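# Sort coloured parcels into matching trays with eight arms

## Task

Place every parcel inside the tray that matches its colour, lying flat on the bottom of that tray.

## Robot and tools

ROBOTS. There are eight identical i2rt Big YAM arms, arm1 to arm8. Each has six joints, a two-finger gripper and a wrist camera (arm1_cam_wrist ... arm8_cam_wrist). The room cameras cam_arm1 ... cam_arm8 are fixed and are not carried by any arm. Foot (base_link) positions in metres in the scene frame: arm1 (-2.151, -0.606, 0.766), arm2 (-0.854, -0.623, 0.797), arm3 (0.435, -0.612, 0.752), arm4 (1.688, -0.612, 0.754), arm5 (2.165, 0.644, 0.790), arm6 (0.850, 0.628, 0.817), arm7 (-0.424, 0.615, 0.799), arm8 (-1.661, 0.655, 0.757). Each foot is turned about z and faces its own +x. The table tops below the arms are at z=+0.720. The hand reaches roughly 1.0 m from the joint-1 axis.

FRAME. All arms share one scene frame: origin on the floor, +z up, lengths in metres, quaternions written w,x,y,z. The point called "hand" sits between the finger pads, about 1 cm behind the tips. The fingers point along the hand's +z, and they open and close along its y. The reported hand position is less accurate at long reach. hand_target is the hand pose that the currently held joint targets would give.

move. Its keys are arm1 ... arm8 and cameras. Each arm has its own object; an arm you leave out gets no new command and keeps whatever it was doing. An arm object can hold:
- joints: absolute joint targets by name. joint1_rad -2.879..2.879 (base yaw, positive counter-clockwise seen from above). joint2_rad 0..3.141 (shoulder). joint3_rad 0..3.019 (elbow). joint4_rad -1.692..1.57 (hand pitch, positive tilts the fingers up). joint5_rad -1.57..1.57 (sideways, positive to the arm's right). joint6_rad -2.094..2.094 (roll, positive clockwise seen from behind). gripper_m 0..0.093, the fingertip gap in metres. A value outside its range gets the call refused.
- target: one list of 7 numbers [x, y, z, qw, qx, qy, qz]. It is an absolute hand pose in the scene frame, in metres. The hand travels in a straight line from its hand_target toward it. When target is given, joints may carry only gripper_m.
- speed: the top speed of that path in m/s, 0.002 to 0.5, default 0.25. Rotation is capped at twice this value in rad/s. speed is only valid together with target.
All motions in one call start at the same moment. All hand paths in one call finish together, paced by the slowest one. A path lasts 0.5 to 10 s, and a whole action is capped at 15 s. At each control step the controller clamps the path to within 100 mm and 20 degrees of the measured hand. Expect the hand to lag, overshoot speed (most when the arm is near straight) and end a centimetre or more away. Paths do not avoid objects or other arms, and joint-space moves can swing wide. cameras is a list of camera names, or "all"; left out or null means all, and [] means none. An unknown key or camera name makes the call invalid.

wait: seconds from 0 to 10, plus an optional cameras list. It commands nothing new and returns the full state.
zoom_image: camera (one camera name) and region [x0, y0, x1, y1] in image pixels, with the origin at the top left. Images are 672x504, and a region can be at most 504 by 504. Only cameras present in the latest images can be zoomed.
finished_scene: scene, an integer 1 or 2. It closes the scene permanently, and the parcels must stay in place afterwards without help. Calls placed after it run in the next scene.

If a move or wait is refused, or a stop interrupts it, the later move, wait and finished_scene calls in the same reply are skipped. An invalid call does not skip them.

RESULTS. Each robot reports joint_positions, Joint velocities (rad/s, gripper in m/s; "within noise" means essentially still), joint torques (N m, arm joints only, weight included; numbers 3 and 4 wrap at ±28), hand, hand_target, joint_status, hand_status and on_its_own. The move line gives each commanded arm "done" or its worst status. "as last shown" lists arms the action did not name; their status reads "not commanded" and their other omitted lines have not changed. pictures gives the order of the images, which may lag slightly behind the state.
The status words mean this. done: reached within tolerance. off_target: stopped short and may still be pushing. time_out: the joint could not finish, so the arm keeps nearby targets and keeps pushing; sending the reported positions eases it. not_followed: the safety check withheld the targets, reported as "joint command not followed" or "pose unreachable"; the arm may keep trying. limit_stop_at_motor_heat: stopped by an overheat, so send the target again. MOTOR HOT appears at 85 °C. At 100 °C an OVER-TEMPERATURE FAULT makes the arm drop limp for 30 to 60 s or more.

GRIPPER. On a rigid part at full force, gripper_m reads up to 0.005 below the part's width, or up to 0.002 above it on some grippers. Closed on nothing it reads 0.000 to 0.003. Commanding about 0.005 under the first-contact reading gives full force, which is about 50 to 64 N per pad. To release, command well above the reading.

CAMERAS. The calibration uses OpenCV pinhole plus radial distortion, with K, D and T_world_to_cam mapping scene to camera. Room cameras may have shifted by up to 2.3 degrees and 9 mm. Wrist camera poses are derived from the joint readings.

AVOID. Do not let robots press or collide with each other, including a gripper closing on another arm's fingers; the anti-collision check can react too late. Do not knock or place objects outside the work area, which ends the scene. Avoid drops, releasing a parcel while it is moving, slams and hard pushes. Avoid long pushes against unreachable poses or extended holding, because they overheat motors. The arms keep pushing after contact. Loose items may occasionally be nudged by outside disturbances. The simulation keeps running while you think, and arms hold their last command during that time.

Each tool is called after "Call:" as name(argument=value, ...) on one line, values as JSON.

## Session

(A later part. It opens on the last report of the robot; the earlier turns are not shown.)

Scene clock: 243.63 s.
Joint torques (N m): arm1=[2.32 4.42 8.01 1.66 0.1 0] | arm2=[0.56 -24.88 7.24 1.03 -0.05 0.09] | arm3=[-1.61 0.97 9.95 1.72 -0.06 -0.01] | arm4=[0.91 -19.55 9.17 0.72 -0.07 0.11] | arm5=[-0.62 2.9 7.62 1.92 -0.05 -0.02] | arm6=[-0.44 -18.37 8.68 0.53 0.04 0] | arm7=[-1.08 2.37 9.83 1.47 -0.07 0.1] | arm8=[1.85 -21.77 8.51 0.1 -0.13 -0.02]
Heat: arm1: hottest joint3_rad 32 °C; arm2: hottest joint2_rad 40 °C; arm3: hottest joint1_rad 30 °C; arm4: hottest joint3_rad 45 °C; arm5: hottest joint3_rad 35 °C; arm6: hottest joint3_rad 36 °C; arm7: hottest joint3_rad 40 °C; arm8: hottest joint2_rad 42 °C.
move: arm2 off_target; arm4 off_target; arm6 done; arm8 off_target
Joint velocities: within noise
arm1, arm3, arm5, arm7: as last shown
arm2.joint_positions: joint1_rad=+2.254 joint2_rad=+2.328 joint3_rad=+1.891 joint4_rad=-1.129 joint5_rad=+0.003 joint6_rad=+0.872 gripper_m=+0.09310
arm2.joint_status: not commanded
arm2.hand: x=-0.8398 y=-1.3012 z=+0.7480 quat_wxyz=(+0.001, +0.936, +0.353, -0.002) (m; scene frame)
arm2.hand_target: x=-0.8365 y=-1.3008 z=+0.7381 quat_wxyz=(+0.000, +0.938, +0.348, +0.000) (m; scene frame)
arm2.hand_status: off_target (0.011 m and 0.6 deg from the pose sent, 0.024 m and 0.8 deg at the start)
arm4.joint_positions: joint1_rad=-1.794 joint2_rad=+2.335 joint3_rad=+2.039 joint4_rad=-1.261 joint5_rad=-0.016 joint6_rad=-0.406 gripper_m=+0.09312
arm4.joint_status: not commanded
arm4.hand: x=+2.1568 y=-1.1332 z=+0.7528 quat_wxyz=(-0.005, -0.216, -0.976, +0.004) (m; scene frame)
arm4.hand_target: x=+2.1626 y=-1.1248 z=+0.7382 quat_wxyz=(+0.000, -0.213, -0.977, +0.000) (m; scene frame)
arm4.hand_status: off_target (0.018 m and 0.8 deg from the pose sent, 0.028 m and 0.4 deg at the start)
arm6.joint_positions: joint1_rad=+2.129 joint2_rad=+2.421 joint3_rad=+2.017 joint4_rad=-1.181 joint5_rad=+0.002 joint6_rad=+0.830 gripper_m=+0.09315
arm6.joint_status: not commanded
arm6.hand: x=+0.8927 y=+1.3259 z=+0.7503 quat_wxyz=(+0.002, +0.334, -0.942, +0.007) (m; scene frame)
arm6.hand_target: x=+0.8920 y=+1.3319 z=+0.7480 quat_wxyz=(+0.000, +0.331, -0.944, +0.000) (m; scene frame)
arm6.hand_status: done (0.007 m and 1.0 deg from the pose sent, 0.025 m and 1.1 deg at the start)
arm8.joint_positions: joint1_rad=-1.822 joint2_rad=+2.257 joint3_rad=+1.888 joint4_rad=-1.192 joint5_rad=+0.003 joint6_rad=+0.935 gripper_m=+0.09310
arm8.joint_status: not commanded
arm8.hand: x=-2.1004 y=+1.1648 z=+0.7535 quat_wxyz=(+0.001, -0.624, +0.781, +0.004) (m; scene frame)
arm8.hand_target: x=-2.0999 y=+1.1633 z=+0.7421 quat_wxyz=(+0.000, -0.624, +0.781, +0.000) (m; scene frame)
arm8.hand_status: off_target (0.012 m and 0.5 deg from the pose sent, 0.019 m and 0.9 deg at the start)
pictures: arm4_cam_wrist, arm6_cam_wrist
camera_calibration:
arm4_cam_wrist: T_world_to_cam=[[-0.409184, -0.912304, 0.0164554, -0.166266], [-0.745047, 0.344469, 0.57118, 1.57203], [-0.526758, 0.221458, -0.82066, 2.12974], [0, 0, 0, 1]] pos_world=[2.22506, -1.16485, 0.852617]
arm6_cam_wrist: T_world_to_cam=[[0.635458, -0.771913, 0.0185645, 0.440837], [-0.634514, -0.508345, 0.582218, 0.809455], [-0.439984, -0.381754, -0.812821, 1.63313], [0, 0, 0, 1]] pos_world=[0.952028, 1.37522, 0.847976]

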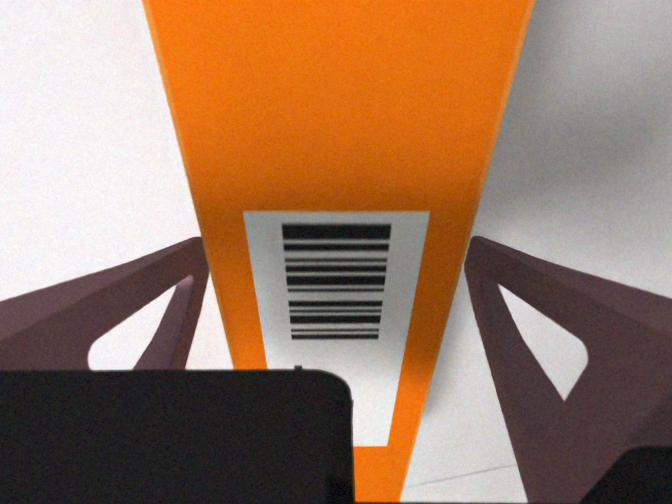

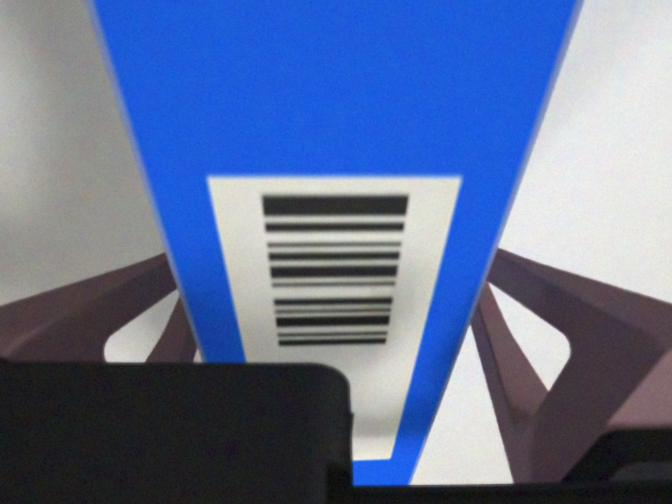

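Call:
move(arm8={"joints":{"gripper_m":0.045}}, arm2={"joints":{"gripper_m":0.045}}, arm6={"joints":{"gripper_m":0.045}}, arm4={"joints":{"gripper_m":0.045}}, cameras=[])

Call:
move(arm8={"target":[-2.05,1.1,0.98,0,0.624,-0.7815,0]}, arm2={"target":[-0.84,-1.25,0.98,0,0.9376,0.3478,0]}, arm6={"target":[0.892,1.28,0.98,0,0.3305,-0.9438,0]}, arm4={"target":[2.12,-1.09,0.98,0,0.213,0.977,0]}, cameras=["arm8_cam_wrist","arm2_cam_wrist","arm6_cam_wrist","arm4_cam_wrist"])

Scene clock: 255.97 s.
Joint torques (N m): arm1=[2.37 4.37 7.97 1.76 0.08 0.02] | arm2=[0.56 -24.88 7.23 0.92 -0.03 0.08] | arm3=[-1.61 0.97 9.92 1.7 -0.06 -0.01] | arm4=[0.91 -19.6 9.17 0.73 -0.07 0.11] | arm5=[-0.03 2.67 7.41 1.85 -0.09 -0.03] | arm6=[-0.5 -18.14 8.64 0.5 0.11 -0.01] | arm7=[-1.08 2.2 9.83 1.46 -0.07 0.11] | arm8=[1.73 -21.71 8.42 0.18 -0.11 -0.03]
Heat: arm1: hottest joint3_rad 32 °C; arm2: hottest joint2_rad 41 °C; arm3: hottest joint1_rad 30 °C; arm4: hottest joint3_rad 44 °C; arm5: hottest joint3_rad 35 °C; arm6: hottest joint2_rad 37 °C; arm7: hottest joint3_rad 40 °C; arm8: hottest joint2_rad 43 °C.
move: arm2 off_target; arm4 off_target; arm6 off_target; arm8 off_target
Joint velocities: within noise
arm1, arm3, arm5, arm7: as last shown
arm2.joint_positions: joint1_rad=+2.254 joint2_rad=+2.328 joint3_rad=+1.891 joint4_rad=-1.129 joint5_rad=+0.002 joint6_rad=+0.872 gripper_m=+0.05876
arm2.joint_status: gripper_m off_target (ended at +0.05879, target +0.04500)
arm2.hand: x=-0.8398 y=-1.3014 z=+0.7480 quat_wxyz=(+0.001, +0.936, +0.353, -0.002) (m; scene frame)
arm2.hand_target: x=-0.8365 y=-1.3008 z=+0.7381 quat_wxyz=(+0.000, +0.938, +0.348, +0.000) (m; scene frame)
arm2.hand_status: not commanded
arm4.joint_positions: joint1_rad=-1.794 joint2_rad=+2.335 joint3_rad=+2.039 joint4_rad=-1.261 joint5_rad=-0.016 joint6_rad=-0.405 gripper_m=+0.05951
arm4.joint_status: gripper_m off_target (ended at +0.05955, target +0.04500)
arm4.hand: x=+2.1568 y=-1.1333 z=+0.7528 quat_wxyz=(-0.006, -0.216, -0.976, +0.004) (m; scene frame)
arm4.hand_target: x=+2.1626 y=-1.1248 z=+0.7382 quat_wxyz=(+0.000, -0.213, -0.977, +0.000) (m; scene frame)
arm4.hand_status: not commanded
arm6.joint_positions: joint1_rad=+2.129 joint2_rad=+2.421 joint3_rad=+2.017 joint4_rad=-1.181 joint5_rad=+0.000 joint6_rad=+0.831 gripper_m=+0.05974
arm6.joint_status: gripper_m off_target (ended at +0.05977, target +0.04500)
arm6.hand: x=+0.8924 y=+1.3261 z=+0.7503 quat_wxyz=(+0.003, +0.334, -0.943, +0.006) (m; scene frame)
arm6.hand_target: x=+0.8920 y=+1.3319 z=+0.7480 quat_wxyz=(+0.000, +0.331, -0.944, +0.000) (m; scene frame)
arm6.hand_status: not commanded
arm8.joint_positions: joint1_rad=-1.822 joint2_rad=+2.257 joint3_rad=+1.888 joint4_rad=-1.191 joint5_rad=+0.003 joint6_rad=+0.935 gripper_m=+0.06000
arm8.joint_status: gripper_m off_target (ended at +0.06002, target +0.04500)
arm8.hand: x=-2.1004 y=+1.1648 z=+0.7535 quat_wxyz=(+0.001, -0.624, +0.781, +0.005) (m; scene frame)
arm8.hand_target: x=-2.0999 y=+1.1633 z=+0.7421 quat_wxyz=(+0.000, -0.624, +0.781, +0.000) (m; scene frame)
arm8.hand_status: not commanded
pictures: none
No camera images: "cameras" was empty.

Scene clock: 257.90 s.
Joint torques (N m): arm1=[2.32 4.54 7.97 1.73 0.08 0.01] | arm2=[0.26 -23.82 12.05 -0.01 -0.04 0.05] | arm3=[-1.61 0.97 9.88 1.72 -0.06 0] | arm4=[-0.67 -18.84 15.38 -0.39 -0.06 -0.03] | arm5=[-0.03 3.49 7.43 1.76 -0.11 -0.06] | arm6=[-0.85 -19.43 12.9 -0.35 0.11 -0.05] | arm7=[-1.2 2.37 9.77 1.47 -0.08 0.1] | arm8=[2.32 -20.19 14.15 -0.73 -0.12 0.03]
Heat: arm1: hottest joint3_rad 32 °C; arm2: hottest joint2_rad 41 °C; arm3: hottest joint1_rad 30 °C; arm4: hottest joint3_rad 44 °C; arm5: hottest joint3_rad 35 °C; arm6: hottest joint2_rad 38 °C; arm7: hottest joint3_rad 40 °C; arm8: hottest joint2_rad 43 °C.
move: arm2 off_target; arm4 off_target; arm6 off_target; arm8 off_target
Joint velocities: within noise
arm1.joint_positions: joint1_rad=+1.442 joint2_rad=+0.521 joint3_rad=+1.431 joint4_rad=-1.508 joint5_rad=+0.032 joint6_rad=-0.133 gripper_m=+0.09398
arm1.joint_status: not commanded
arm1.hand: x=-2.0615 y=-0.4633 z=+1.3059 quat_wxyz=(-0.427, +0.477, -0.746, -0.183) (m; scene frame)
arm1.hand_target: x=-2.0648 y=-0.4648 z=+1.3137 quat_wxyz=(-0.434, +0.479, -0.739, -0.190) (m; scene frame)
arm1.hand_status: not commanded
arm2.joint_positions: joint1_rad=+2.254 joint2_rad=+2.016 joint3_rad=+1.916 joint4_rad=-1.518 joint5_rad=+0.002 joint6_rad=+0.872 gripper_m=+0.05876
arm2.joint_status: not commanded
arm2.hand: x=-0.8411 y=-1.2378 z=+0.9560 quat_wxyz=(-0.023, +0.935, +0.353, +0.007) (m; scene frame)
arm2.hand_target: x=-0.8401 y=-1.2489 z=+0.9802 quat_wxyz=(+0.001, +0.938, +0.348, +0.000) (m; scene frame)
arm2.hand_status: off_target (0.027 m and 2.8 deg from the pose sent, 0.238 m and 0.6 deg at the start)
arm3.joint_positions: joint1_rad=-1.244 joint2_rad=+0.623 joint3_rad=+1.443 joint4_rad=-1.225 joint5_rad=+0.214 joint6_rad=-0.288 gripper_m=+0.09397
arm3.joint_status: not commanded
arm3.hand: x=+0.5337 y=-0.3980 z=+1.3440 quat_wxyz=(-0.526, +0.546, -0.625, -0.184) (m; scene frame)
arm3.hand_target: x=+0.5355 y=-0.4028 z=+1.3573 quat_wxyz=(-0.538, +0.535, -0.624, -0.188) (m; scene frame)
arm3.hand_status: not commanded
arm4.joint_positions: joint1_rad=-1.794 joint2_rad=+2.077 joint3_rad=+2.120 joint4_rad=-1.670 joint5_rad=-0.016 joint6_rad=-0.407 gripper_m=+0.05951
arm4.joint_status: not commanded
arm4.hand: x=+2.1132 y=-1.0798 z=+0.9532 quat_wxyz=(+0.023, -0.216, -0.976, -0.017) (m; scene frame)
arm4.hand_target: x=+2.1189 y=-1.0888 z=+0.9800 quat_wxyz=(+0.000, -0.213, -0.977, +0.000) (m; scene frame)
arm4.hand_status: off_target (0.030 m and 3.3 deg from the pose sent, 0.234 m and 0.9 deg at the start)
arm5.joint_positions: joint1_rad=+0.656 joint2_rad=+0.625 joint3_rad=+1.427 joint4_rad=-1.371 joint5_rad=+0.119 joint6_rad=-0.097 gripper_m=+0.09397
arm5.joint_status: not commanded
arm5.hand: x=+1.9457 y=+0.5730 z=+1.3386 quat_wxyz=(+0.017, +0.857, +0.187, -0.479) (m; scene frame)
arm5.hand_target: x=+1.9483 y=+0.5724 z=+1.3512 quat_wxyz=(+0.021, +0.850, +0.187, -0.492) (m; scene frame)
arm5.hand_status: not commanded
arm6.joint_positions: joint1_rad=+2.129 joint2_rad=+2.123 joint3_rad=+1.990 joint4_rad=-1.517 joint5_rad=+0.000 joint6_rad=+0.831 gripper_m=+0.05975
arm6.joint_status: not commanded
arm6.hand: x=+0.8887 y=+1.2646 z=+0.9387 quat_wxyz=(+0.015, +0.333, -0.942, +0.036) (m; scene frame)
arm6.hand_target: x=+0.8919 y=+1.2778 z=+0.9799 quat_wxyz=(+0.000, +0.331, -0.944, +0.000) (m; scene frame)
arm6.hand_status: off_target (0.044 m and 4.5 deg from the pose sent, 0.234 m and 0.9 deg at the start)
arm7.joint_positions: joint1_rad=-1.132 joint2_rad=+0.496 joint3_rad=+1.379 joint4_rad=-1.460 joint5_rad=-0.022 joint6_rad=+0.046 gripper_m=+0.09397
arm7.joint_status: not commanded
arm7.hand: x=-0.4540 y=+0.4465 z=+1.3303 quat_wxyz=(-0.316, -0.690, -0.545, +0.355) (m; scene frame)
arm7.hand_target: x=-0.4550 y=+0.4495 z=+1.3403 quat_wxyz=(-0.321, -0.688, -0.538, +0.365) (m; scene frame)
arm7.hand_status: not commanded
arm8.joint_positions: joint1_rad=-1.822 joint2_rad=+1.912 joint3_rad=+1.848 joint4_rad=-1.563 joint5_rad=+0.003 joint6_rad=+0.935 gripper_m=+0.06000
arm8.joint_status: not commanded
arm8.hand: x=-2.0397 y=+1.0947 z=+0.9517 quat_wxyz=(+0.002, -0.624, +0.781, -0.028) (m; scene frame)
arm8.hand_target: x=-2.0491 y=+1.0990 z=+0.9801 quat_wxyz=(+0.000, -0.624, +0.781, +0.000) (m; scene frame)
arm8.hand_status: off_target (0.031 m and 3.2 deg from the pose sent, 0.241 m and 0.5 deg at the start)
pictures: arm2_cam_wrist, arm4_cam_wrist, arm6_cam_wrist, arm8_cam_wrist
camera_calibration:
arm2_cam_wrist: T_world_to_cam=[[-0.655849, 0.75318, 0.0508174, 0.330878], [0.619851, 0.498882, 0.605724, 0.564265], [0.430867, 0.428763, -0.794051, 1.77286], [0, 0, 0, 1]] pos_world=[-0.896622, -1.29085, 1.04914]
arm4_cam_wrist: T_world_to_cam=[[-0.409358, -0.912296, -0.0119064, -0.111299], [-0.717317, 0.313749, 0.622107, 1.26636], [-0.563811, 0.263205, -0.782841, 2.34672], [0, 0, 0, 1]] pos_world=[2.18593, -1.11653, 1.04797]
arm6_cam_wrist: T_world_to_cam=[[0.634472, -0.770254, 0.0644502, 0.348209], [-0.631849, -0.468819, 0.617232, 0.580876], [-0.44521, -0.432339, -0.784137, 1.80282], [0, 0, 0, 1]] pos_world=[0.948731, 1.31997, 1.03268]
arm8_cam_wrist: T_world_to_cam=[[0.973586, -0.225325, 0.0368588, 2.19837], [-0.199707, -0.76216, 0.615815, -0.154765], [-0.110666, -0.60691, -0.787028, 1.30826], [0, 0, 0, 1]] pos_world=[-2.02643, 1.17139, 1.04391]

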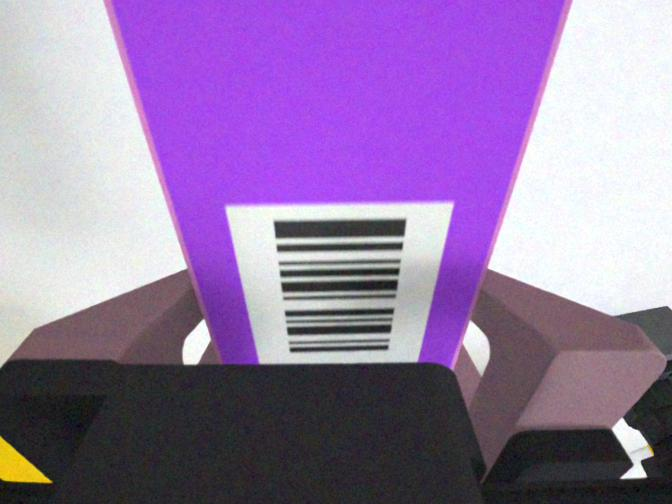

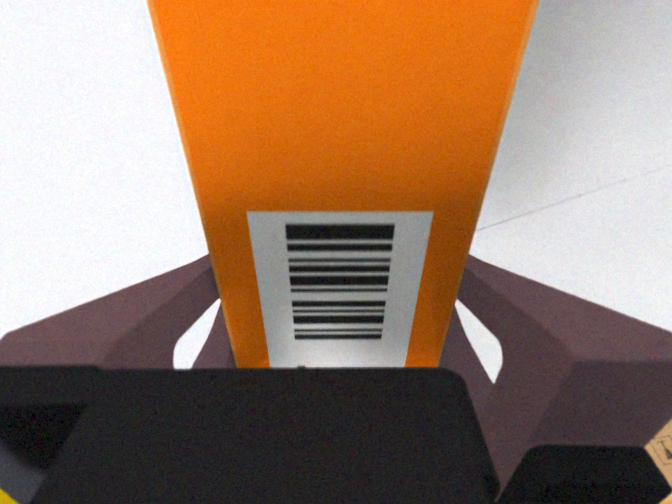

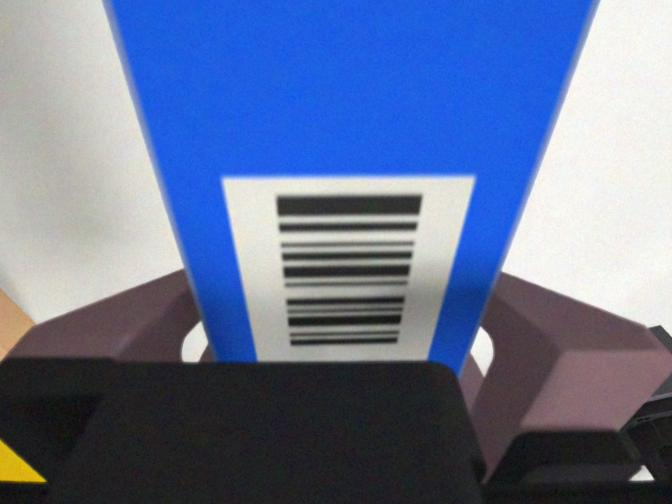

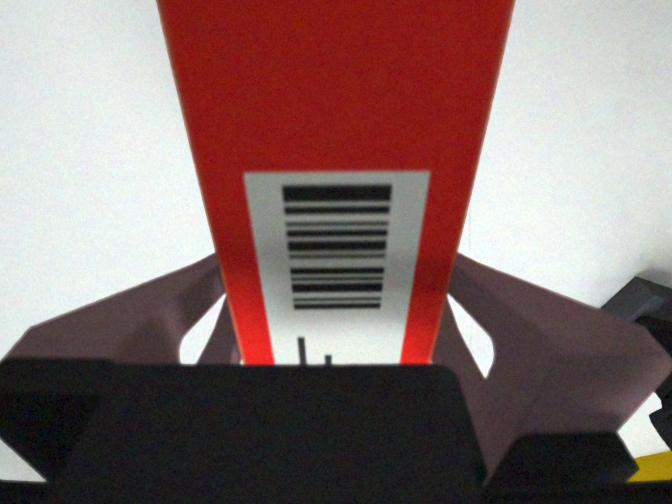

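Call:
move(arm8={"target":[-1.923,0.957,0.90,0,0.624,-0.7815,0],"speed":0.35}, arm2={"target":[-0.847,-1.023,0.90,0,0.9376,0.3478,0],"speed":0.35}, arm6={"target":[0.878,1.027,0.92,0,0.3305,-0.9438,0],"speed":0.35}, arm4={"target":[1.936,-0.887,0.90,0,0.213,0.977,0],"speed":0.35}, cameras=["cam_arm4"])

Call:
move(arm8={"joints":{"joint1_rad":0.411}}, arm2={"joints":{"joint1_rad":-1.365}}, arm6={"joints":{"joint1_rad":-1.304}}, arm4={"joints":{"joint1_rad":1.813}}, cameras=["cam_arm1","cam_arm4","cam_arm6","cam_arm2"])

Scene clock: 320.53 s.
Joint torques (N m): arm1=[2.2 4.66 7.9 1.76 0.1 0] | arm2=[-0.09 -14.39 6.86 0.91 -0.03 0.01] | arm3=[-1.55 0.97 9.92 1.7 -0.06 -0.01] | arm4=[-0.91 -9.35 8.87 0.73 -0.07 -0.05] | arm5=[-0.32 2.84 7.36 1.89 -0.09 -0.06] | arm6=[-1.14 -10.29 7.27 0.47 0.12 -0.1] | arm7=[-1.14 2.32 9.78 1.47 -0.07 0.11] | arm8=[2.14 -12.04 8.55 0.14 -0.1 0.03]
Heat: arm1: hottest joint3_rad 32 °C; arm2: hottest joint2_rad 39 °C; arm3: hottest joint1_rad 30 °C; arm4: hottest joint3_rad 56 °C; arm5: hottest joint3_rad 35 °C; arm6: hottest joint3_rad 41 °C; arm7: hottest joint3_rad 41 °C; arm8: hottest joint2_rad 42 °C.
move: arm2 done; arm4 done; arm6 off_target; arm8 done
Joint velocities: within noise
arm1, arm3, arm5, arm7: as last shown
arm2.joint_positions: joint1_rad=+2.254 joint2_rad=+1.495 joint3_rad=+1.040 joint4_rad=-1.136 joint5_rad=+0.002 joint6_rad=+0.872 gripper_m=+0.05876
arm2.joint_status: not commanded
arm2.hand: x=-0.8460 y=-1.0218 z=+0.8964 quat_wxyz=(-0.011, +0.936, +0.353, +0.002) (m; scene frame)
arm2.hand_target: x=-0.8470 y=-1.0230 z=+0.9000 quat_wxyz=(+0.000, +0.938, +0.348, +0.000) (m; scene frame)
arm2.hand_status: done (0.004 m and 1.4 deg from the pose sent, 0.222 m and 2.8 deg at the start)
arm4.joint_positions: joint1_rad=-1.794 joint2_rad=+1.373 joint3_rad=+1.043 joint4_rad=-1.255 joint5_rad=-0.016 joint6_rad=-0.411 gripper_m=+0.05951
arm4.joint_status: not commanded
arm4.hand: x=+1.9388 y=-0.8859 z=+0.8989 quat_wxyz=(+0.006, -0.214, -0.977, -0.005) (m; scene frame)
arm4.hand_target: x=+1.9360 y=-0.8871 z=+0.9000 quat_wxyz=(+0.000, -0.213, -0.977, +0.000) (m; scene frame)
arm4.hand_status: done (0.003 m and 0.9 deg from the pose sent, 0.267 m and 3.2 deg at the start)
arm6.joint_positions: joint1_rad=+2.129 joint2_rad=+1.505 joint3_rad=+1.034 joint4_rad=-1.136 joint5_rad=+0.000 joint6_rad=+0.831 gripper_m=+0.05974
arm6.joint_status: not commanded
arm6.hand: x=+0.8744 y=+1.0238 z=+0.9110 quat_wxyz=(+0.007, +0.333, -0.943, +0.016) (m; scene frame)
arm6.hand_target: x=+0.8780 y=+1.0270 z=+0.9199 quat_wxyz=(+0.000, +0.331, -0.944, +0.000) (m; scene frame)
arm6.hand_status: off_target (0.010 m and 2.1 deg from the pose sent, 0.239 m and 4.5 deg at the start)
arm8.joint_positions: joint1_rad=-1.822 joint2_rad=+1.457 joint3_rad=+1.105 joint4_rad=-1.244 joint5_rad=+0.003 joint6_rad=+0.935 gripper_m=+0.06000
arm8.joint_status: not commanded
arm8.hand: x=-1.9210 y=+0.9575 z=+0.8941 quat_wxyz=(+0.002, -0.624, +0.781, -0.013) (m; scene frame)
arm8.hand_target: x=-1.9230 y=+0.9570 z=+0.9000 quat_wxyz=(+0.000, -0.624, +0.781, +0.000) (m; scene frame)
arm8.hand_status: done (0.006 m and 1.5 deg from the pose sent, 0.188 m and 3.3 deg at the start)
pictures: cam_arm4

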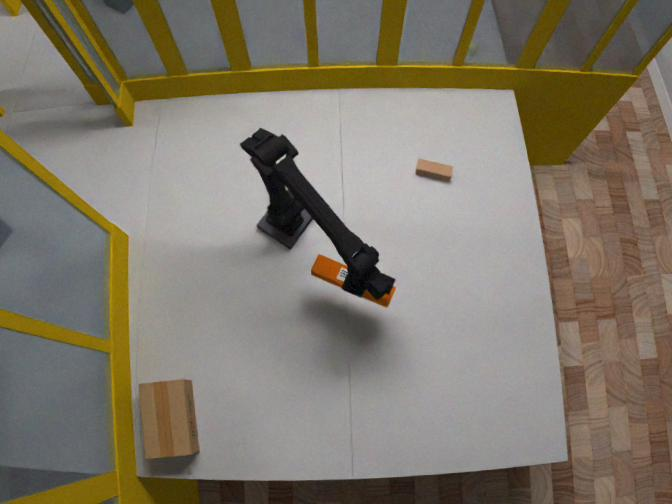

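Scene clock: 323.17 s.
Joint torques (N m): arm1=[2.08 4.66 7.94 1.72 0.11 0.01] | arm2=[0.15 -14.39 7.1 0.21 0.02 0] | arm3=[-1.73 0.97 9.91 1.69 -0.06 -0.01] | arm4=[1.26 -9.23 8.98 0.01 -0.1 -0.02] | arm5=[-0.26 2.73 7.64 1.77 -0.1 -0.06] | arm6=[-1.03 -10.29 7.51 -0.09 0.08 -0.11] | arm7=[-1.08 2.26 9.78 1.47 -0.07 0.1] | arm8=[2.2 -12.51 8.61 -0.25 -0.04 0]
Heat: arm1: hottest joint3_rad 32 °C; arm2: hottest joint2_rad 39 °C; arm3: hottest joint1_rad 30 °C; arm4: hottest joint3_rad 55 °C; arm5: hottest joint3_rad 35 °C; arm6: hottest joint2_rad 40 °C; arm7: hottest joint3_rad 41 °C; arm8: hottest joint2_rad 42 °C.
move: arm2 done; arm4 done; arm6 done; arm8 done
Joint velocities: within noise
arm1, arm3, arm5, arm7: as last shown
arm2.joint_positions: joint1_rad=-1.364 joint2_rad=+1.495 joint3_rad=+1.037 joint4_rad=-1.116 joint5_rad=+0.001 joint6_rad=+0.872 gripper_m=+0.05881
arm2.joint_status: all done
arm2.hand: x=-0.6771 y=-0.2615 z=+0.8960 quat_wxyz=(+0.001, +0.122, -0.993, +0.001) (m; scene frame)
arm2.hand_target: x=-0.6780 y=-0.2640 z=+0.9007 quat_wxyz=(+0.000, +0.118, -0.993, -0.001) (m; scene frame)
arm2.hand_status: not commanded
arm4.joint_positions: joint1_rad=+1.802 joint2_rad=+1.373 joint3_rad=+1.043 joint4_rad=-1.238 joint5_rad=-0.016 joint6_rad=-0.412 gripper_m=+0.05960
arm4.joint_status: all done
arm4.hand: x=+1.3405 y=-0.4701 z=+0.9017 quat_wxyz=(+0.012, +1.000, +0.012, -0.010) (m; scene frame)
arm4.hand_target: x=+1.3438 y=-0.4757 z=+0.9029 quat_wxyz=(+0.012, +1.000, +0.022, -0.009) (m; scene frame)
arm4.hand_status: not commanded
arm6.joint_positions: joint1_rad=-1.298 joint2_rad=+1.505 joint3_rad=+1.031 joint4_rad=-1.118 joint5_rad=+0.001 joint6_rad=+0.831 gripper_m=+0.05975
arm6.joint_status: all done
arm6.hand: x=+0.7145 y=+0.2528 z=+0.9099 quat_wxyz=(+0.009, -0.981, -0.196, -0.005) (m; scene frame)
arm6.hand_target: x=+0.7124 y=+0.2532 z=+0.9199 quat_wxyz=(+0.000, -0.981, -0.194, +0.000) (m; scene frame)
arm6.hand_status: not commanded
arm8.joint_positions: joint1_rad=+0.408 joint2_rad=+1.457 joint3_rad=+1.105 joint4_rad=-1.233 joint5_rad=+0.001 joint6_rad=+0.935 gripper_m=+0.06000
arm8.joint_status: all done
arm8.hand: x=-1.7407 y=+0.2619 z=+0.8948 quat_wxyz=(+0.006, -0.976, -0.217, -0.002) (m; scene frame)
arm8.hand_target: x=-1.7391 y=+0.2636 z=+0.9007 quat_wxyz=(-0.001, -0.976, -0.216, +0.001) (m; scene frame)
arm8.hand_status: not commanded
pictures: cam_arm1, cam_arm2, cam_arm4, cam_arm6

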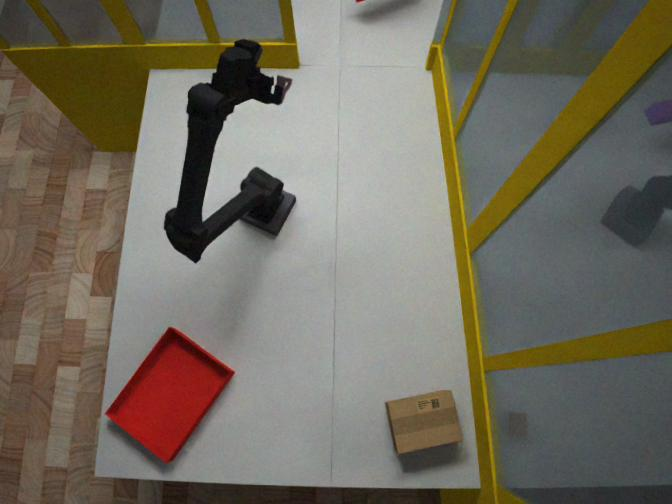

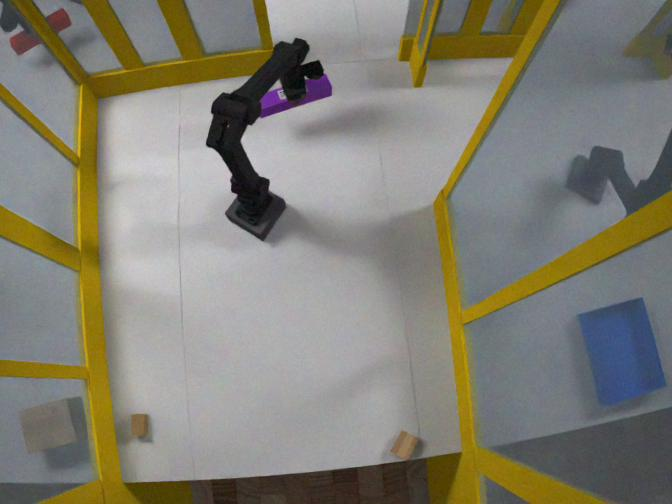

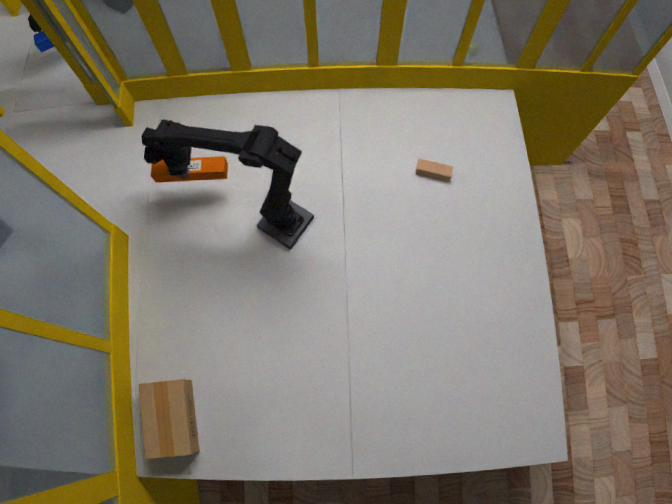

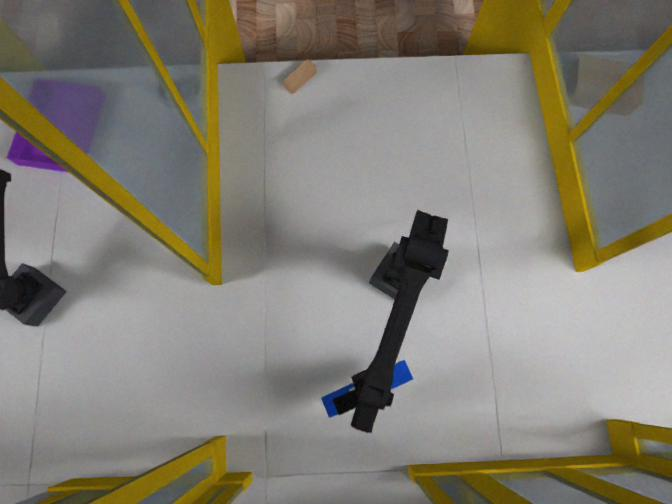

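Call:
move(arm8={"target":[-1.79,0.0,0.86,0,0.7071,0.7071,0],"speed":0.35}, arm2={"target":[-0.55,0.0,0.86,0,0.7071,-0.7071,0],"speed":0.35}, arm6={"target":[0.62,0.0,0.88,0,0.7071,0.7071,0],"speed":0.35}, arm4={"target":[1.05,-0.36,0.86,0,1,0,0],"speed":0.35}, cameras=["cam_arm2","cam_arm3"])

Call:
move(arm8={"target":[-1.79,0.0,0.755,0,0.7071,0.7071,0],"speed":0.12}, arm2={"target":[-0.55,0.0,0.750,0,0.7071,-0.7071,0],"speed":0.12}, arm6={"target":[0.62,0.0,0.76,0,0.7071,0.7071,0],"speed":0.12}, arm4={"target":[1.05,-0.36,0.753,0,1,0,0],"speed":0.12}, cameras=["cam_arm1","cam_arm2","cam_arm3","cam_arm4","cam_arm8"])

Scene clock: 345.60 s.
Joint torques (N m): arm1=[2.2 4.66 7.94 1.7 0.09 0.01] | arm2=[0.26 -24.64 12.08 0.06 -0.16 -0.21] | arm3=[-1.73 1.08 9.89 1.66 -0.06 -0.02] | arm4=[1.85 -17.9 15.35 -0.35 -0.02 0.11] | arm5=[-0.32 3.37 7.41 1.81 -0.07 -0.04] | arm6=[-0.97 -16.56 12.71 -0.24 -0.07 -0.19] | arm7=[-1.14 2.32 9.8 1.44 -0.07 0.09] | arm8=[2.32 -20.07 14.32 -0.55 -0.18 -0.09]
Heat: arm1: hottest joint3_rad 32 °C; arm2: hottest joint3_rad 38 °C; arm3: hottest joint1_rad 30 °C; arm4: hottest joint3_rad 50 °C; arm5: hottest joint3_rad 35 °C; arm6: hottest joint3_rad 38 °C; arm7: hottest joint3_rad 41 °C; arm8: hottest joint2_rad 39 °C.
move: arm2 off_target; arm4 off_target; arm6 off_target; arm8 off_target
Joint velocities: within noise
arm1, arm3, arm5, arm7: as last shown
arm2.joint_positions: joint1_rad=-1.364 joint2_rad=+2.252 joint3_rad=+2.031 joint4_rad=-1.377 joint5_rad=+0.004 joint6_rad=-0.438 gripper_m=+0.05881
arm2.joint_status: not commanded
arm2.hand: x=-0.5556 y=-0.0131 z=+0.8502 quat_wxyz=(+0.012, +0.702, -0.713, +0.006) (m; scene frame)
arm2.hand_target: x=-0.5503 y=-0.0007 z=+0.8603 quat_wxyz=(-0.001, +0.707, -0.707, +0.000) (m; scene frame)
arm2.hand_status: off_target (0.017 m and 1.8 deg from the pose sent, 0.293 m and 76.0 deg at the start)
arm4.joint_positions: joint1_rad=+1.804 joint2_rad=+2.203 joint3_rad=+2.055 joint4_rad=-1.457 joint5_rad=+0.011 joint6_rad=-0.378 gripper_m=+0.05960
arm4.joint_status: not commanded
arm4.hand: x=+1.0690 y=-0.3565 z=+0.8523 quat_wxyz=(+0.006, +1.000, -0.003, +0.012) (m; scene frame)
arm4.hand_target: x=+1.0510 y=-0.3606 z=+0.8600 quat_wxyz=(+0.000, +1.000, +0.000, -0.001) (m; scene frame)
arm4.hand_status: off_target (0.021 m and 1.6 deg from the pose sent, 0.313 m and 2.3 deg at the start)
arm6.joint_positions: joint1_rad=-1.298 joint2_rad=+2.178 joint3_rad=+1.892 joint4_rad=-1.321 joint5_rad=+0.002 joint6_rad=-0.341 gripper_m=+0.05979
arm6.joint_status: not commanded
arm6.hand: x=+0.6290 y=+0.0157 z=+0.8662 quat_wxyz=(+0.009, -0.708, -0.706, -0.016) (m; scene frame)
arm6.hand_target: x=+0.6203 y=+0.0011 z=+0.8802 quat_wxyz=(+0.000, -0.707, -0.707, +0.000) (m; scene frame)
arm6.hand_status: off_target (0.023 m and 2.1 deg from the pose sent, 0.272 m and 67.4 deg at the start)
arm8.joint_positions: joint1_rad=+0.408 joint2_rad=+2.140 joint3_rad=+1.956 joint4_rad=-1.406 joint5_rad=+0.003 joint6_rad=-0.185 gripper_m=+0.05999
arm8.joint_status: not commanded
arm8.hand: x=-1.7906 y=+0.0143 z=+0.8555 quat_wxyz=(+0.006, -0.712, -0.702, -0.007) (m; scene frame)
arm8.hand_target: x=-1.7899 y=+0.0007 z=+0.8600 quat_wxyz=(+0.000, -0.707, -0.707, +0.000) (m; scene frame)
arm8.hand_status: off_target (0.015 m and 1.3 deg from the pose sent, 0.269 m and 64.9 deg at the start)
pictures: cam_arm2, cam_arm3

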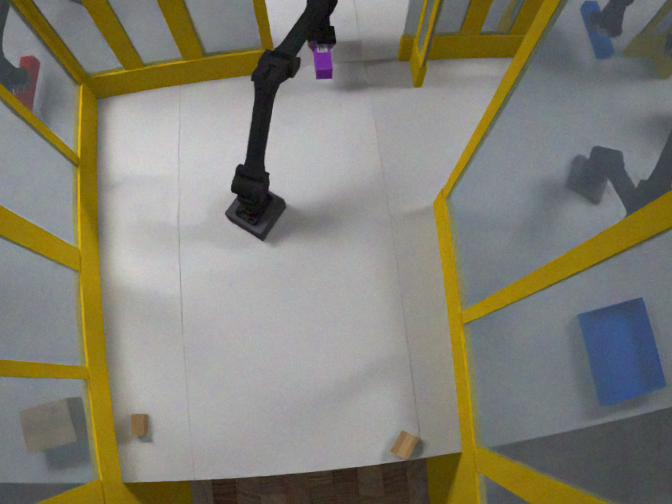

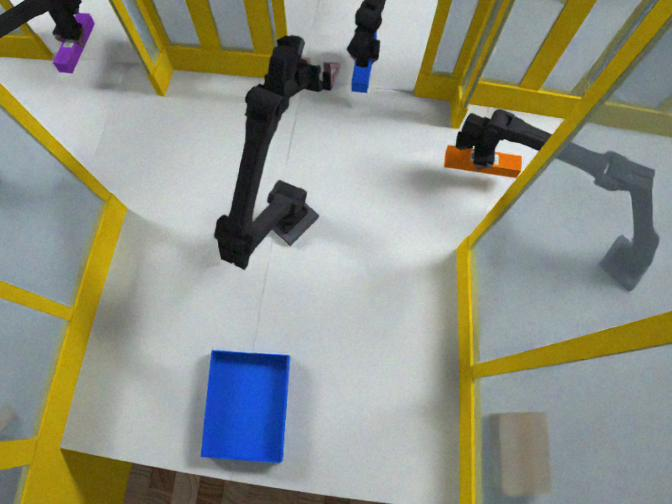

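Scene clock: 347.23 s.
Joint torques (N m): arm1=[2.32 4.6 7.99 1.74 0.09 0.03] | arm2=[0.26 -26.17 7.79 0.95 -0.17 -0.21] | arm3=[-1.67 0.85 9.92 1.72 -0.06 -0.01] | arm4=[1.61 -18.9 9.72 0.73 -0.02 0.1] | arm5=[-0.5 2.96 7.38 1.74 -0.05 -0.06] | arm6=[-0.97 -17.85 7.92 0.55 -0.06 -0.18] | arm7=[-1.32 2.14 9.78 1.5 -0.08 0.11] | arm8=[2.02 -21.42 8.99 0.25 -0.19 -0.11]
Heat: arm1: hottest joint3_rad 32 °C; arm2: hottest joint3_rad 38 °C; arm3: hottest joint1_rad 30 °C; arm4: hottest joint3_rad 50 °C; arm5: hottest joint3_rad 35 °C; arm6: hottest joint3_rad 38 °C; arm7: hottest joint3_rad 41 °C; arm8: hottest joint2_rad 38 °C.
move: arm2 done; arm4 off_target; arm6 done; arm8 off_target
Joint velocities: within noise
arm1, arm3, arm5, arm7: as last shown
arm2.joint_positions: joint1_rad=-1.364 joint2_rad=+2.365 joint3_rad=+1.974 joint4_rad=-1.188 joint5_rad=+0.004 joint6_rad=-0.439 gripper_m=+0.05881
arm2.joint_status: not commanded
arm2.hand: x=-0.5507 y=-0.0028 z=+0.7536 quat_wxyz=(+0.003, +0.702, -0.712, +0.003) (m; scene frame)
arm2.hand_target: x=-0.5500 y=+0.0000 z=+0.7501 quat_wxyz=(+0.000, +0.707, -0.707, +0.000) (m; scene frame)
arm2.hand_status: done (0.005 m and 1.0 deg from the pose sent, 0.101 m and 1.8 deg at the start)
arm4.joint_positions: joint1_rad=+1.804 joint2_rad=+2.288 joint3_rad=+1.972 joint4_rad=-1.255 joint5_rad=+0.011 joint6_rad=-0.378 gripper_m=+0.05960
arm4.joint_status: not commanded
arm4.hand: x=+1.0541 y=-0.3517 z=+0.7654 quat_wxyz=(+0.000, +1.000, -0.004, -0.004) (m; scene frame)
arm4.hand_target: x=+1.0503 y=-0.3601 z=+0.7531 quat_wxyz=(+0.000, +1.000, +0.000, +0.000) (m; scene frame)
arm4.hand_status: off_target (0.015 m and 0.6 deg from the pose sent, 0.101 m and 1.6 deg at the start)
arm6.joint_positions: joint1_rad=-1.298 joint2_rad=+2.314 joint3_rad=+1.839 joint4_rad=-1.111 joint5_rad=+0.002 joint6_rad=-0.342 gripper_m=+0.05979
arm6.joint_status: not commanded
arm6.hand: x=+0.6249 y=+0.0039 z=+0.7598 quat_wxyz=(+0.004, -0.708, -0.706, -0.007) (m; scene frame)
arm6.hand_target: x=+0.6200 y=+0.0001 z=+0.7601 quat_wxyz=(+0.000, -0.707, -0.707, +0.000) (m; scene frame)
arm6.hand_status: done (0.006 m and 0.9 deg from the pose sent, 0.108 m and 2.1 deg at the start)
arm8.joint_positions: joint1_rad=+0.408 joint2_rad=+2.231 joint3_rad=+1.874 joint4_rad=-1.208 joint5_rad=+0.003 joint6_rad=-0.185 gripper_m=+0.05999
arm8.joint_status: not commanded
arm8.hand: x=-1.7931 y=+0.0014 z=+0.7669 quat_wxyz=(-0.001, -0.712, -0.703, +0.004) (m; scene frame)
arm8.hand_target: x=-1.7900 y=+0.0002 z=+0.7551 quat_wxyz=(+0.000, -0.707, -0.707, +0.000) (m; scene frame)
arm8.hand_status: off_target (0.012 m and 0.8 deg from the pose sent, 0.102 m and 1.3 deg at the start)
pictures: cam_arm1, cam_arm2, cam_arm3, cam_arm4, cam_arm8

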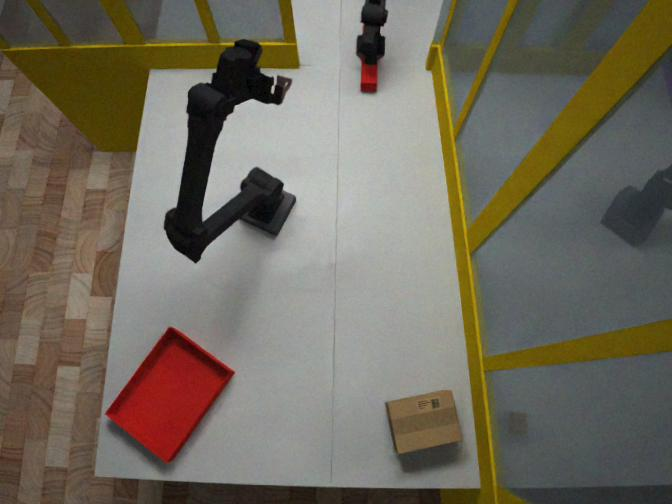

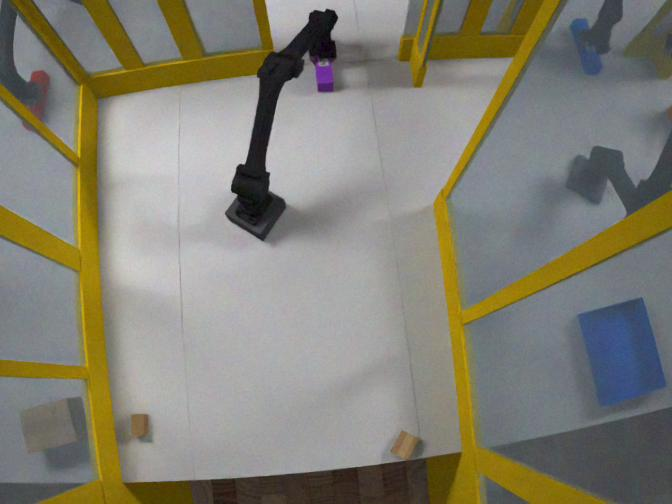

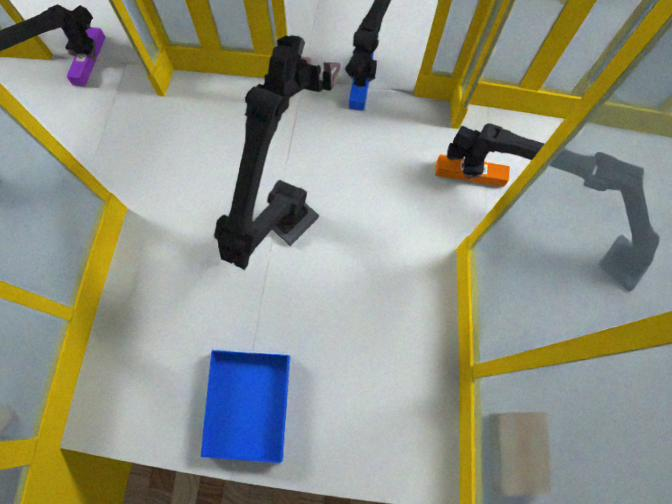

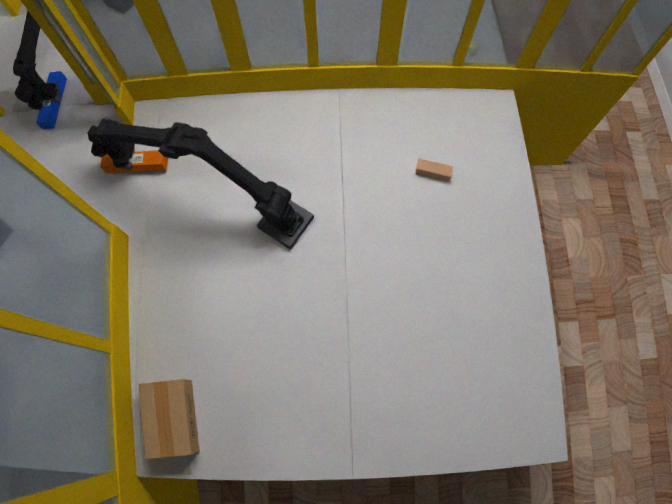

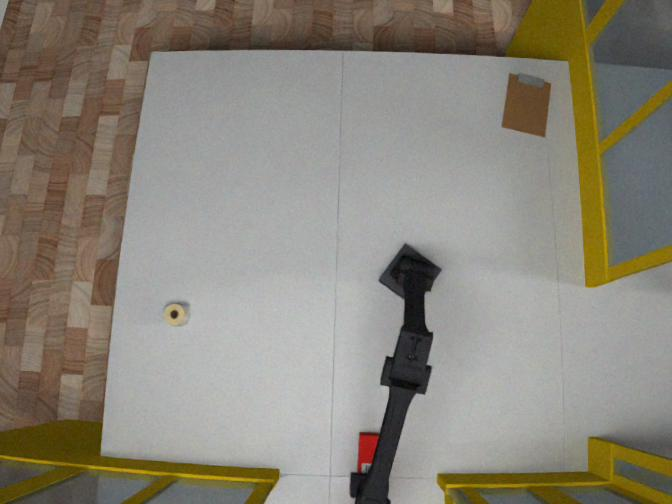

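Call:
move(arm8={"target":[-1.79,0.0,0.740,0,0.7071,0.7071,0],"speed":0.08}, arm2={"target":[-0.55,0.0,0.740,0,0.7071,-0.7071,0],"speed":0.08}, arm6={"target":[0.62,0.0,0.749,0,0.7071,0.7071,0],"speed":0.08}, arm4={"target":[1.05,-0.36,0.736,0,1,0,0],"speed":0.08}, cameras=[])

Call:
move(arm8={"joints":{"gripper_m":0.085}}, arm2={"joints":{"gripper_m":0.085}}, arm6={"joints":{"gripper_m":0.085}}, arm4={"joints":{"gripper_m":0.085}}, cameras=["cam_arm1","cam_arm3","cam_arm2"])

Scene clock: 357.80 s.
Joint torques (N m): arm1=[2.55 4.31 7.9 1.69 0.1 0] | arm2=[0.26 -25.52 7.25 0.98 -0.17 -0.21] | arm3=[-1.73 0.97 9.91 1.69 -0.06 0] | arm4=[1.55 -18.61 9.35 0.77 -0.02 0.1] | arm5=[-0.26 2.9 7.57 1.96 -0.07 -0.02] | arm6=[-1.03 -17.2 7.53 0.57 -0.07 -0.17] | arm7=[-1.08 2.37 9.77 1.43 -0.06 0.11] | arm8=[2.26 -21.01 8.69 0.27 -0.18 -0.13]
Heat: arm1: hottest joint3_rad 32 °C; arm2: hottest joint2_rad 38 °C; arm3: hottest joint1_rad 30 °C; arm4: hottest joint3_rad 48 °C; arm5: hottest joint3_rad 35 °C; arm6: hottest joint2_rad 38 °C; arm7: hottest joint3_rad 41 °C; arm8: hottest joint2_rad 38 °C.
move: arm2 off_target; arm4 off_target; arm6 done; arm8 off_target
Joint velocities: within noise
arm1, arm3, arm5, arm7: as last shown
arm2.joint_positions: joint1_rad=-1.364 joint2_rad=+2.369 joint3_rad=+1.974 joint4_rad=-1.171 joint5_rad=+0.004 joint6_rad=-0.439 gripper_m=+0.05881
arm2.joint_status: not commanded
arm2.hand: x=-0.5491 y=+0.0004 z=+0.7510 quat_wxyz=(-0.003, +0.702, -0.712, +0.001) (m; scene frame)
arm2.hand_target: x=-0.5501 y=-0.0002 z=+0.7401 quat_wxyz=(+0.000, +0.707, -0.707, +0.000) (m; scene frame)
arm2.hand_status: off_target (0.011 m and 0.9 deg from the pose sent, 0.014 m and 1.0 deg at the start)
arm4.joint_positions: joint1_rad=+1.804 joint2_rad=+2.300 joint3_rad=+1.961 joint4_rad=-1.224 joint5_rad=+0.011 joint6_rad=-0.378 gripper_m=+0.05960
arm4.joint_status: not commanded
arm4.hand: x=+1.0521 y=-0.3510 z=+0.7532 quat_wxyz=(-0.002, +1.000, -0.004, -0.007) (m; scene frame)
arm4.hand_target: x=+1.0505 y=-0.3601 z=+0.7363 quat_wxyz=(+0.000, +1.000, +0.000, +0.000) (m; scene frame)
arm4.hand_status: off_target (0.020 m and 1.0 deg from the pose sent, 0.031 m and 0.6 deg at the start)
arm6.joint_positions: joint1_rad=-1.298 joint2_rad=+2.322 joint3_rad=+1.839 joint4_rad=-1.092 joint5_rad=+0.002 joint6_rad=-0.342 gripper_m=+0.05979
arm6.joint_status: not commanded
arm6.hand: x=+0.6238 y=+0.0010 z=+0.7546 quat_wxyz=(+0.002, -0.708, -0.706, -0.002) (m; scene frame)
arm6.hand_target: x=+0.6200 y=+0.0001 z=+0.7491 quat_wxyz=(+0.000, -0.707, -0.707, +0.000) (m; scene frame)
arm6.hand_status: done (0.007 m and 0.3 deg from the pose sent, 0.012 m and 0.9 deg at the start)
arm8.joint_positions: joint1_rad=+0.408 joint2_rad=+2.242 joint3_rad=+1.865 joint4_rad=-1.180 joint5_rad=+0.003 joint6_rad=-0.186 gripper_m=+0.05999
arm8.joint_status: not commanded
arm8.hand: x=-1.7935 y=-0.0005 z=+0.7561 quat_wxyz=(-0.003, -0.711, -0.703, +0.007) (m; scene frame)
arm8.hand_target: x=-1.7900 y=+0.0004 z=+0.7401 quat_wxyz=(+0.000, -0.707, -0.707, +0.000) (m; scene frame)
arm8.hand_status: off_target (0.016 m and 1.1 deg from the pose sent, 0.027 m and 0.8 deg at the start)
pictures: none
No camera images: "cameras" was empty.

Scene clock: 358.40 s.
Joint torques (N m): arm1=[2.43 4.66 7.86 1.63 0.08 0] | arm2=[0.26 -25.58 7.24 0.98 -0.17 -0.21] | arm3=[-1.55 1.03 9.92 1.68 -0.06 -0.01] | arm4=[1.55 -18.67 9.35 0.77 -0.03 0.1] | arm5=[0.03 3.08 7.45 1.78 -0.09 -0.08] | arm6=[-1.08 -17.03 7.53 0.57 -0.05 -0.18] | arm7=[-1.08 2.37 9.76 1.48 -0.09 0.11] | arm8=[2.37 -21.01 8.73 0.27 -0.19 -0.09]
Heat: arm1: hottest joint3_rad 32 °C; arm2: hottest joint2_rad 38 °C; arm3: hottest joint1_rad 30 °C; arm4: hottest joint3_rad 48 °C; arm5: hottest joint3_rad 35 °C; arm6: hottest joint2_rad 38 °C; arm7: hottest joint3_rad 41 °C; arm8: hottest joint2_rad 38 °C.
move: arm2 done; arm4 done; arm6 done; arm8 done
Joint velocities: within noise
arm1, arm3, arm5, arm7: as last shown
arm2.joint_positions: joint1_rad=-1.364 joint2_rad=+2.369 joint3_rad=+1.974 joint4_rad=-1.171 joint5_rad=+0.004 joint6_rad=-0.439 gripper_m=+0.08483
arm2.joint_status: all done
arm2.hand: x=-0.5491 y=+0.0004 z=+0.7510 quat_wxyz=(-0.003, +0.702, -0.712, +0.001) (m; scene frame)
arm2.hand_target: x=-0.5501 y=-0.0002 z=+0.7401 quat_wxyz=(+0.000, +0.707, -0.707, +0.000) (m; scene frame)
arm2.hand_status: not commanded
arm4.joint_positions: joint1_rad=+1.804 joint2_rad=+2.300 joint3_rad=+1.961 joint4_rad=-1.224 joint5_rad=+0.012 joint6_rad=-0.378 gripper_m=+0.08481
arm4.joint_status: all done
arm4.hand: x=+1.0521 y=-0.3509 z=+0.7532 quat_wxyz=(-0.002, +1.000, -0.004, -0.007) (m; scene frame)
arm4.hand_target: x=+1.0505 y=-0.3601 z=+0.7363 quat_wxyz=(+0.000, +1.000, +0.000, +0.000) (m; scene frame)
arm4.hand_status: not commanded
arm6.joint_positions: joint1_rad=-1.298 joint2_rad=+2.322 joint3_rad=+1.839 joint4_rad=-1.092 joint5_rad=+0.002 joint6_rad=-0.342 gripper_m=+0.08478
arm6.joint_status: all done
arm6.hand: x=+0.6238 y=+0.0010 z=+0.7546 quat_wxyz=(+0.002, -0.708, -0.706, -0.002) (m; scene frame)
arm6.hand_target: x=+0.6200 y=+0.0001 z=+0.7491 quat_wxyz=(+0.000, -0.707, -0.707, +0.000) (m; scene frame)
arm6.hand_status: not commanded
arm8.joint_positions: joint1_rad=+0.408 joint2_rad=+2.242 joint3_rad=+1.865 joint4_rad=-1.180 joint5_rad=+0.003 joint6_rad=-0.186 gripper_m=+0.08483
arm8.joint_status: all done
arm8.hand: x=-1.7935 y=-0.0005 z=+0.7561 quat_wxyz=(-0.003, -0.711, -0.703, +0.007) (m; scene frame)
arm8.hand_target: x=-1.7900 y=+0.0004 z=+0.7401 quat_wxyz=(+0.000, -0.707, -0.707, +0.000) (m; scene frame)
arm8.hand_status: not commanded
pictures: cam_arm1, cam_arm2, cam_arm3

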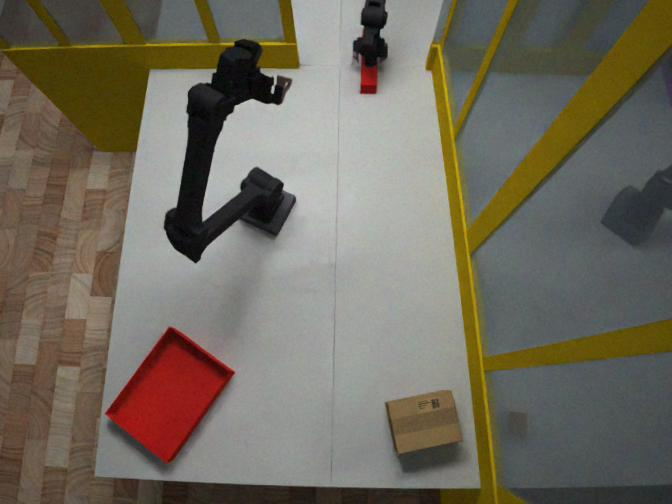

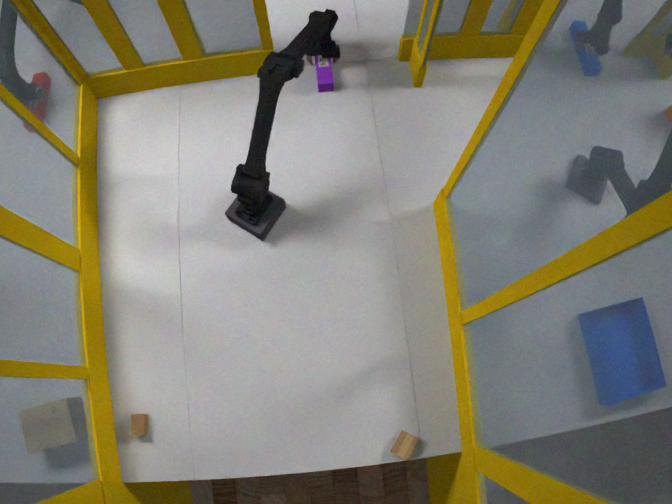

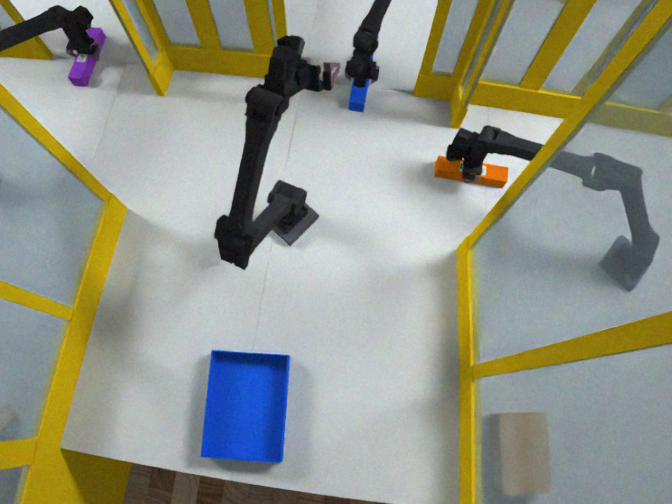

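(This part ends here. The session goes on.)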